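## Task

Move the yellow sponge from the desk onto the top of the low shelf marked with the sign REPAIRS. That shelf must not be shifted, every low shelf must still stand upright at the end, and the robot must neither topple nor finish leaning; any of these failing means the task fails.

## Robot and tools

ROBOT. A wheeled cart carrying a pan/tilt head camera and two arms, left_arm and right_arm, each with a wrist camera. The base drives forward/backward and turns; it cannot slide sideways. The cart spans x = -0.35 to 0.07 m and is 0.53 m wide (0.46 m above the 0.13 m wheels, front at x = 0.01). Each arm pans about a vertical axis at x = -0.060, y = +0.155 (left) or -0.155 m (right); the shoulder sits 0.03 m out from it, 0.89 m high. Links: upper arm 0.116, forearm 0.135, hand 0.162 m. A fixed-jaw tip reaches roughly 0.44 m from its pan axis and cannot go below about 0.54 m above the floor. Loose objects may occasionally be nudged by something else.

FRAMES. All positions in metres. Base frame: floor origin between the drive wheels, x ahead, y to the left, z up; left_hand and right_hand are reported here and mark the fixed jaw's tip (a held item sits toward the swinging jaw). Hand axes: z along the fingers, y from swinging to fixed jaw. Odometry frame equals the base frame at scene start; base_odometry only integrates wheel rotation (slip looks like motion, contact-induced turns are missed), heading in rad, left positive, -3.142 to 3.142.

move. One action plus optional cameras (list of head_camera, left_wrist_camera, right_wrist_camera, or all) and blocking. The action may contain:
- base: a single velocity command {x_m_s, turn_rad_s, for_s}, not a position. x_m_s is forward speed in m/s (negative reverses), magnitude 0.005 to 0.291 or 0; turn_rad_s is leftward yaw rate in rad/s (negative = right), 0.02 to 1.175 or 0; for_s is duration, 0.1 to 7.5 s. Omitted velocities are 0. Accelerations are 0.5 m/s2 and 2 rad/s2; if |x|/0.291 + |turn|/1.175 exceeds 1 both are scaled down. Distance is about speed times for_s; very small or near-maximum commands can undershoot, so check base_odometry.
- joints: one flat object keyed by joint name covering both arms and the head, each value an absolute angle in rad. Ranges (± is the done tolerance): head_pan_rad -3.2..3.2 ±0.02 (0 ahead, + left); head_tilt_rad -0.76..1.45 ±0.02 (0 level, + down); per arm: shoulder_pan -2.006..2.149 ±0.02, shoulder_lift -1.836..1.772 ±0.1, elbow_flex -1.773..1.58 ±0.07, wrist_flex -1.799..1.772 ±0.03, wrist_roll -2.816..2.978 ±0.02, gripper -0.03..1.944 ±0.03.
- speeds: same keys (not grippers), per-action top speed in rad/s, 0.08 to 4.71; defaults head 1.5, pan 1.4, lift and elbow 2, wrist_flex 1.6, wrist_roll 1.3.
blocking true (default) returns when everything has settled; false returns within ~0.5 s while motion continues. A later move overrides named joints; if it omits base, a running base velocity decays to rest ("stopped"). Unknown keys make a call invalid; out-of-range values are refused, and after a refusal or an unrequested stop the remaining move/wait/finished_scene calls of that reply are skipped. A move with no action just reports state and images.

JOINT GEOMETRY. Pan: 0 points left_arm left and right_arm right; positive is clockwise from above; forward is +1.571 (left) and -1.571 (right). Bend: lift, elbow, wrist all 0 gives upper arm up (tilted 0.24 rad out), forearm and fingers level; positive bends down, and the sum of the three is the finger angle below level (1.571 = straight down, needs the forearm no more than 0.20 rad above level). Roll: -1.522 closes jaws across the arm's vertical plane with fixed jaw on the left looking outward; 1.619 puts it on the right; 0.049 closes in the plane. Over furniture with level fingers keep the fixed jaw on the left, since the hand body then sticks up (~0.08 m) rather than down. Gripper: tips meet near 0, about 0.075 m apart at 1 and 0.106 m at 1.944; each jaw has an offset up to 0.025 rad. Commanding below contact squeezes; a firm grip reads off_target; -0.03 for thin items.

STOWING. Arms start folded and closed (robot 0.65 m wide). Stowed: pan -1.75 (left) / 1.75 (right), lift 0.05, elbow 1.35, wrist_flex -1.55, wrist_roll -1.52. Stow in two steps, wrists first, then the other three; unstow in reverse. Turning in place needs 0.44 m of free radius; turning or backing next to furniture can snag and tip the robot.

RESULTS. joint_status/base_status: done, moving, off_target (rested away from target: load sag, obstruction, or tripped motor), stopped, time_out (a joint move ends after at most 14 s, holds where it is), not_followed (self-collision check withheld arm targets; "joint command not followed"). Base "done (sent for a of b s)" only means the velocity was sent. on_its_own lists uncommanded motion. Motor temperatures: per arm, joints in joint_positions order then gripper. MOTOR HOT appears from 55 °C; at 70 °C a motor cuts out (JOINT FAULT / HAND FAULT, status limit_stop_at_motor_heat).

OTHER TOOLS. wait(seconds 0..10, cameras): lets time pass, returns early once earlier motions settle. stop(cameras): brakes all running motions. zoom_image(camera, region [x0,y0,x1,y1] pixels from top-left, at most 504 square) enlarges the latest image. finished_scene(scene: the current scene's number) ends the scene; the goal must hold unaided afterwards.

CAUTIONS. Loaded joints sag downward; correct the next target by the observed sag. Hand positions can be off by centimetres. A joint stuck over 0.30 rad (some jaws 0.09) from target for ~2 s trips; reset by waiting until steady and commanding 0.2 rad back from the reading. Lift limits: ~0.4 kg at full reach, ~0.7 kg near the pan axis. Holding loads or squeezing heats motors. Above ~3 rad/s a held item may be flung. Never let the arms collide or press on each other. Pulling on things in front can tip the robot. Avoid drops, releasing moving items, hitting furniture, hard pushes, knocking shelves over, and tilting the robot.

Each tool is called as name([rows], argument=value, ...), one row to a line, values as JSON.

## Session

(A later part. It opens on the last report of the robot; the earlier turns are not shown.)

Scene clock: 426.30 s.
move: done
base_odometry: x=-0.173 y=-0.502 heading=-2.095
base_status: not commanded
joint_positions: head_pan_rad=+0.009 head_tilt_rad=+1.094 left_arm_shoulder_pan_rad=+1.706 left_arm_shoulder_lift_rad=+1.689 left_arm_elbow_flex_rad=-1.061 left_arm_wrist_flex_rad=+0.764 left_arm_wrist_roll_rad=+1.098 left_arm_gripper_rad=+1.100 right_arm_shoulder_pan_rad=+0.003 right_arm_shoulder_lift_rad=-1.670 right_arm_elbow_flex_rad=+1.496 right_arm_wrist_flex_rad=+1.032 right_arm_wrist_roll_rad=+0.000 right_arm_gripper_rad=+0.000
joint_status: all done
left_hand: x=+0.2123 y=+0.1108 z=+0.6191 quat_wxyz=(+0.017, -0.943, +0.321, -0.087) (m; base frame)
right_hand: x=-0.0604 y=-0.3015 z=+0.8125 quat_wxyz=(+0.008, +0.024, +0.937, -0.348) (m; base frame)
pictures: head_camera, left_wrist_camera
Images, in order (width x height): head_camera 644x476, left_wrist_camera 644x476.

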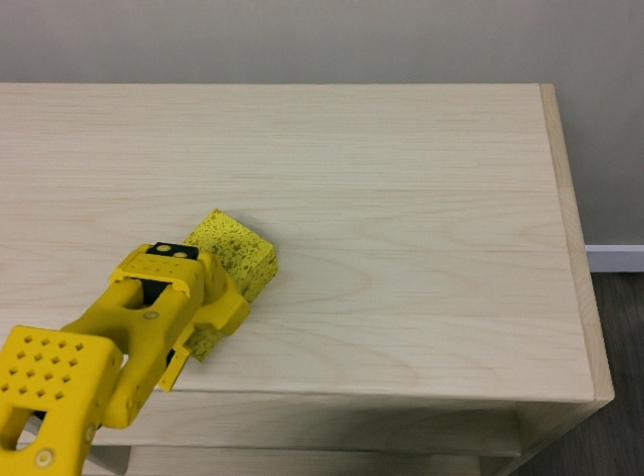

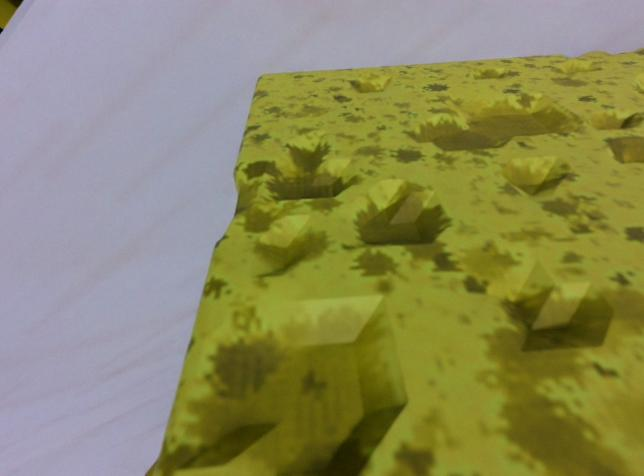

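move(joints={"left_arm_elbow_flex_rad":-1.09,"left_arm_wrist_flex_rad":0.81})

move(joints={"left_arm_gripper_rad":1.3})

move(joints={"left_arm_gripper_rad":1.9}, cameras=["head_camera","left_wrist_camera"])

Scene clock: 431.67 s.
move: done
base_odometry: x=-0.173 y=-0.502 heading=-2.095
base_status: not commanded
joint_positions: head_pan_rad=+0.009 head_tilt_rad=+1.094 left_arm_shoulder_pan_rad=+1.701 left_arm_shoulder_lift_rad=+1.691 left_arm_elbow_flex_rad=-1.087 left_arm_wrist_flex_rad=+0.798 left_arm_wrist_roll_rad=+1.098 left_arm_gripper_rad=+1.098 right_arm_shoulder_pan_rad=+0.003 right_arm_shoulder_lift_rad=-1.670 right_arm_elbow_flex_rad=+1.496 right_arm_wrist_flex_rad=+1.032 right_arm_wrist_roll_rad=+0.000 right_arm_gripper_rad=+0.000
joint_status: all done
left_hand: x=+0.2128 y=+0.1120 z=+0.6215 quat_wxyz=(+0.016, -0.944, +0.319, -0.083) (m; base frame)
right_hand: x=-0.0604 y=-0.3015 z=+0.8125 quat_wxyz=(+0.008, +0.024, +0.937, -0.348) (m; base frame)
pictures: none

Scene clock: 432.37 s.
move: done
base_odometry: x=-0.173 y=-0.502 heading=-2.095
base_status: not commanded
joint_positions: head_pan_rad=+0.009 head_tilt_rad=+1.094 left_arm_shoulder_pan_rad=+1.703 left_arm_shoulder_lift_rad=+1.709 left_arm_elbow_flex_rad=-1.079 left_arm_wrist_flex_rad=+0.812 left_arm_wrist_roll_rad=+1.096 left_arm_gripper_rad=+1.292 right_arm_shoulder_pan_rad=+0.003 right_arm_shoulder_lift_rad=-1.670 right_arm_elbow_flex_rad=+1.496 right_arm_wrist_flex_rad=+1.032 right_arm_wrist_roll_rad=+0.000 right_arm_gripper_rad=+0.000
joint_status: all done
left_hand: x=+0.2037 y=+0.1128 z=+0.6158 quat_wxyz=(+0.013, -0.945, +0.321, -0.063) (m; base frame)
right_hand: x=-0.0604 y=-0.3015 z=+0.8125 quat_wxyz=(+0.008, +0.024, +0.937, -0.348) (m; base frame)
pictures: none

Scene clock: 433.20 s.
move: done
base_odometry: x=-0.173 y=-0.502 heading=-2.095
base_status: not commanded
joint_positions: head_pan_rad=+0.009 head_tilt_rad=+1.094 left_arm_shoulder_pan_rad=+1.703 left_arm_shoulder_lift_rad=+1.709 left_arm_elbow_flex_rad=-1.079 left_arm_wrist_flex_rad=+0.812 left_arm_wrist_roll_rad=+1.096 left_arm_gripper_rad=+1.891 right_arm_shoulder_pan_rad=+0.003 right_arm_shoulder_lift_rad=-1.670 right_arm_elbow_flex_rad=+1.496 right_arm_wrist_flex_rad=+1.032 right_arm_wrist_roll_rad=+0.000 right_arm_gripper_rad=+0.000
joint_status: all done
left_hand: x=+0.2037 y=+0.1128 z=+0.6158 quat_wxyz=(+0.013, -0.945, +0.321, -0.063) (m; base frame)
right_hand: x=-0.0604 y=-0.3015 z=+0.8125 quat_wxyz=(+0.008, +0.024, +0.937, -0.348) (m; base frame)
pictures: head_camera, left_wrist_camera
Images, in order (width x height): head_camera 644x476, left_wrist_camera 644x476.

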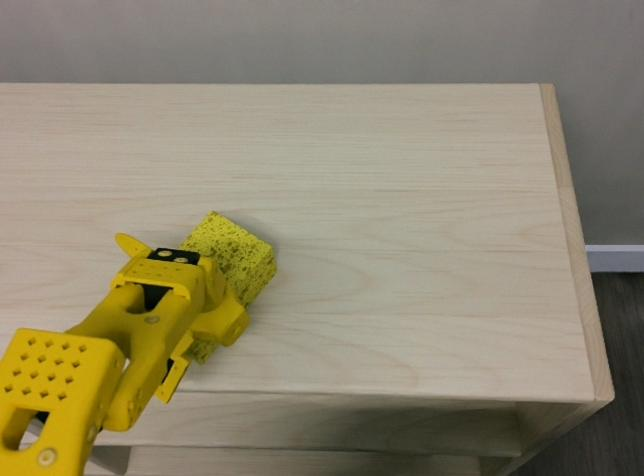

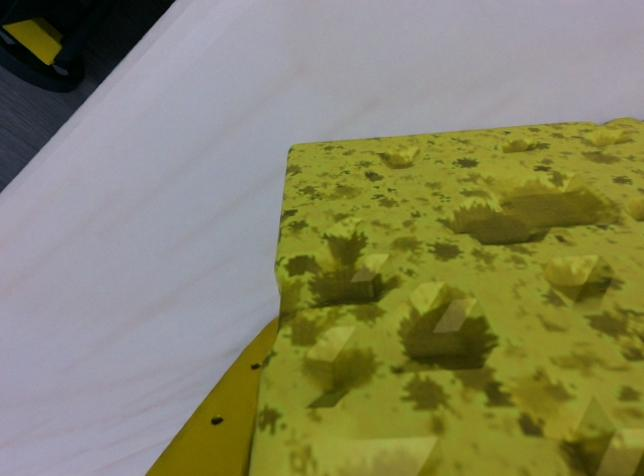

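move(joints={"left_arm_elbow_flex_rad":-1.5,"left_arm_wrist_flex_rad":1.23}, speeds={"left_arm_elbow_flex_rad":0.4,"left_arm_wrist_flex_rad":0.4})

move(joints={"left_arm_shoulder_lift_rad":1.2,"left_arm_elbow_flex_rad":-1.45,"left_arm_wrist_flex_rad":1.7}, speeds={"left_arm_shoulder_lift_rad":0.5,"left_arm_wrist_flex_rad":0.47})

move(joints={"left_arm_shoulder_lift_rad":0.2,"left_arm_elbow_flex_rad":-0.5}, speeds={"left_arm_shoulder_lift_rad":0.8,"left_arm_elbow_flex_rad":0.76}, cameras=["head_camera"])

Scene clock: 444.30 s.
move: done
base_odometry: x=-0.173 y=-0.502 heading=-2.095
base_status: not commanded
joint_positions: head_pan_rad=+0.009 head_tilt_rad=+1.094 left_arm_shoulder_pan_rad=+1.703 left_arm_shoulder_lift_rad=+1.712 left_arm_elbow_flex_rad=-1.469 left_arm_wrist_flex_rad=+1.225 left_arm_wrist_roll_rad=+1.096 left_arm_gripper_rad=+1.891 right_arm_shoulder_pan_rad=+0.003 right_arm_shoulder_lift_rad=-1.670 right_arm_elbow_flex_rad=+1.496 right_arm_wrist_flex_rad=+1.032 right_arm_wrist_roll_rad=+0.000 right_arm_gripper_rad=+0.000
joint_status: all done
left_hand: x=+0.2194 y=+0.1107 z=+0.6628 quat_wxyz=(+0.010, -0.946, +0.321, -0.050) (m; base frame)
right_hand: x=-0.0604 y=-0.3015 z=+0.8125 quat_wxyz=(+0.008, +0.024, +0.937, -0.348) (m; base frame)
pictures: none

Scene clock: 445.87 s.
move: done
base_odometry: x=-0.173 y=-0.502 heading=-2.095
base_status: not commanded
joint_positions: head_pan_rad=+0.009 head_tilt_rad=+1.094 left_arm_shoulder_pan_rad=+1.703 left_arm_shoulder_lift_rad=+1.268 left_arm_elbow_flex_rad=-1.449 left_arm_wrist_flex_rad=+1.692 left_arm_wrist_roll_rad=+1.096 left_arm_gripper_rad=+1.891 right_arm_shoulder_pan_rad=+0.003 right_arm_shoulder_lift_rad=-1.670 right_arm_elbow_flex_rad=+1.496 right_arm_wrist_flex_rad=+1.032 right_arm_wrist_roll_rad=+0.000 right_arm_gripper_rad=+0.000
joint_status: all done
left_hand: x=+0.2204 y=+0.1106 z=+0.7699 quat_wxyz=(+0.006, -0.946, +0.322, -0.029) (m; base frame)
right_hand: x=-0.0604 y=-0.3015 z=+0.8125 quat_wxyz=(+0.008, +0.024, +0.937, -0.348) (m; base frame)
pictures: none

Scene clock: 447.77 s.
move: done
base_odometry: x=-0.173 y=-0.502 heading=-2.095
base_status: not commanded
joint_positions: head_pan_rad=+0.009 head_tilt_rad=+1.094 left_arm_shoulder_pan_rad=+1.703 left_arm_shoulder_lift_rad=+0.254 left_arm_elbow_flex_rad=-0.500 left_arm_wrist_flex_rad=+1.705 left_arm_wrist_roll_rad=+1.096 left_arm_gripper_rad=+1.891 right_arm_shoulder_pan_rad=+0.003 right_arm_shoulder_lift_rad=-1.670 right_arm_elbow_flex_rad=+1.496 right_arm_wrist_flex_rad=+1.032 right_arm_wrist_roll_rad=+0.000 right_arm_gripper_rad=+0.000
joint_status: all done
left_hand: x=+0.1666 y=+0.1177 z=+0.8739 quat_wxyz=(+0.011, -0.945, +0.321, -0.055) (m; base frame)
right_hand: x=-0.0604 y=-0.3015 z=+0.8125 quat_wxyz=(+0.008, +0.024, +0.937, -0.348) (m; base frame)
pictures: head_camera
Images, in order (width x height): head_camera 644x476.

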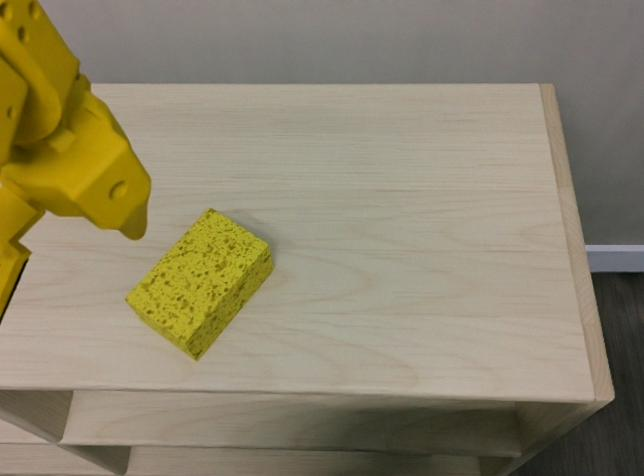

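move(base={"x_m_s":-0.1,"for_s":1.0}, joints={"head_tilt_rad":0.3}, cameras=["head_camera"])

finished_scene(scene=2)

Scene clock: 460.60 s.
move: done
base_odometry: x=-0.122 y=-0.414 heading=-2.095
base_status: done (sent for 1 of 1 s)
joint_positions: head_pan_rad=+0.009 head_tilt_rad=+0.312 left_arm_shoulder_pan_rad=+1.703 left_arm_shoulder_lift_rad=+0.251 left_arm_elbow_flex_rad=-0.500 left_arm_wrist_flex_rad=+1.705 left_arm_wrist_roll_rad=+1.096 left_arm_gripper_rad=+1.891 right_arm_shoulder_pan_rad=-0.002 right_arm_shoulder_lift_rad=-1.670 right_arm_elbow_flex_rad=+1.496 right_arm_wrist_flex_rad=+1.032 right_arm_wrist_roll_rad=+0.000 right_arm_gripper_rad=+0.000
joint_status: all done
left_hand: x=+0.1667 y=+0.1177 z=+0.8745 quat_wxyz=(+0.011, -0.945, +0.321, -0.056) (m; base frame)
right_hand: x=-0.0597 y=-0.3015 z=+0.8125 quat_wxyz=(+0.009, +0.022, +0.937, -0.348) (m; base frame)
pictures: head_camera
Images, in order (width x height): head_camera 644x476.

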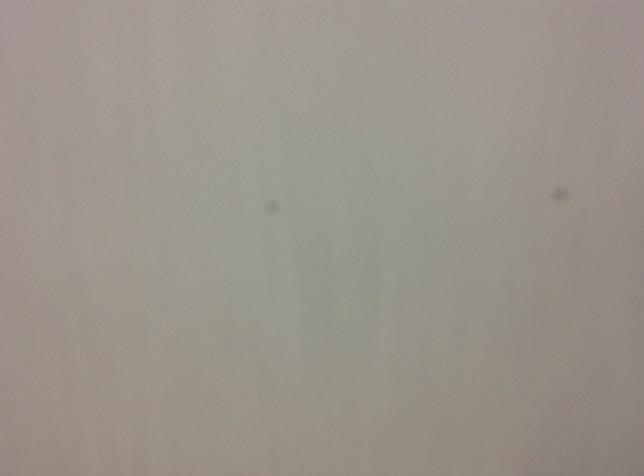

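The scene is finished: the task was done.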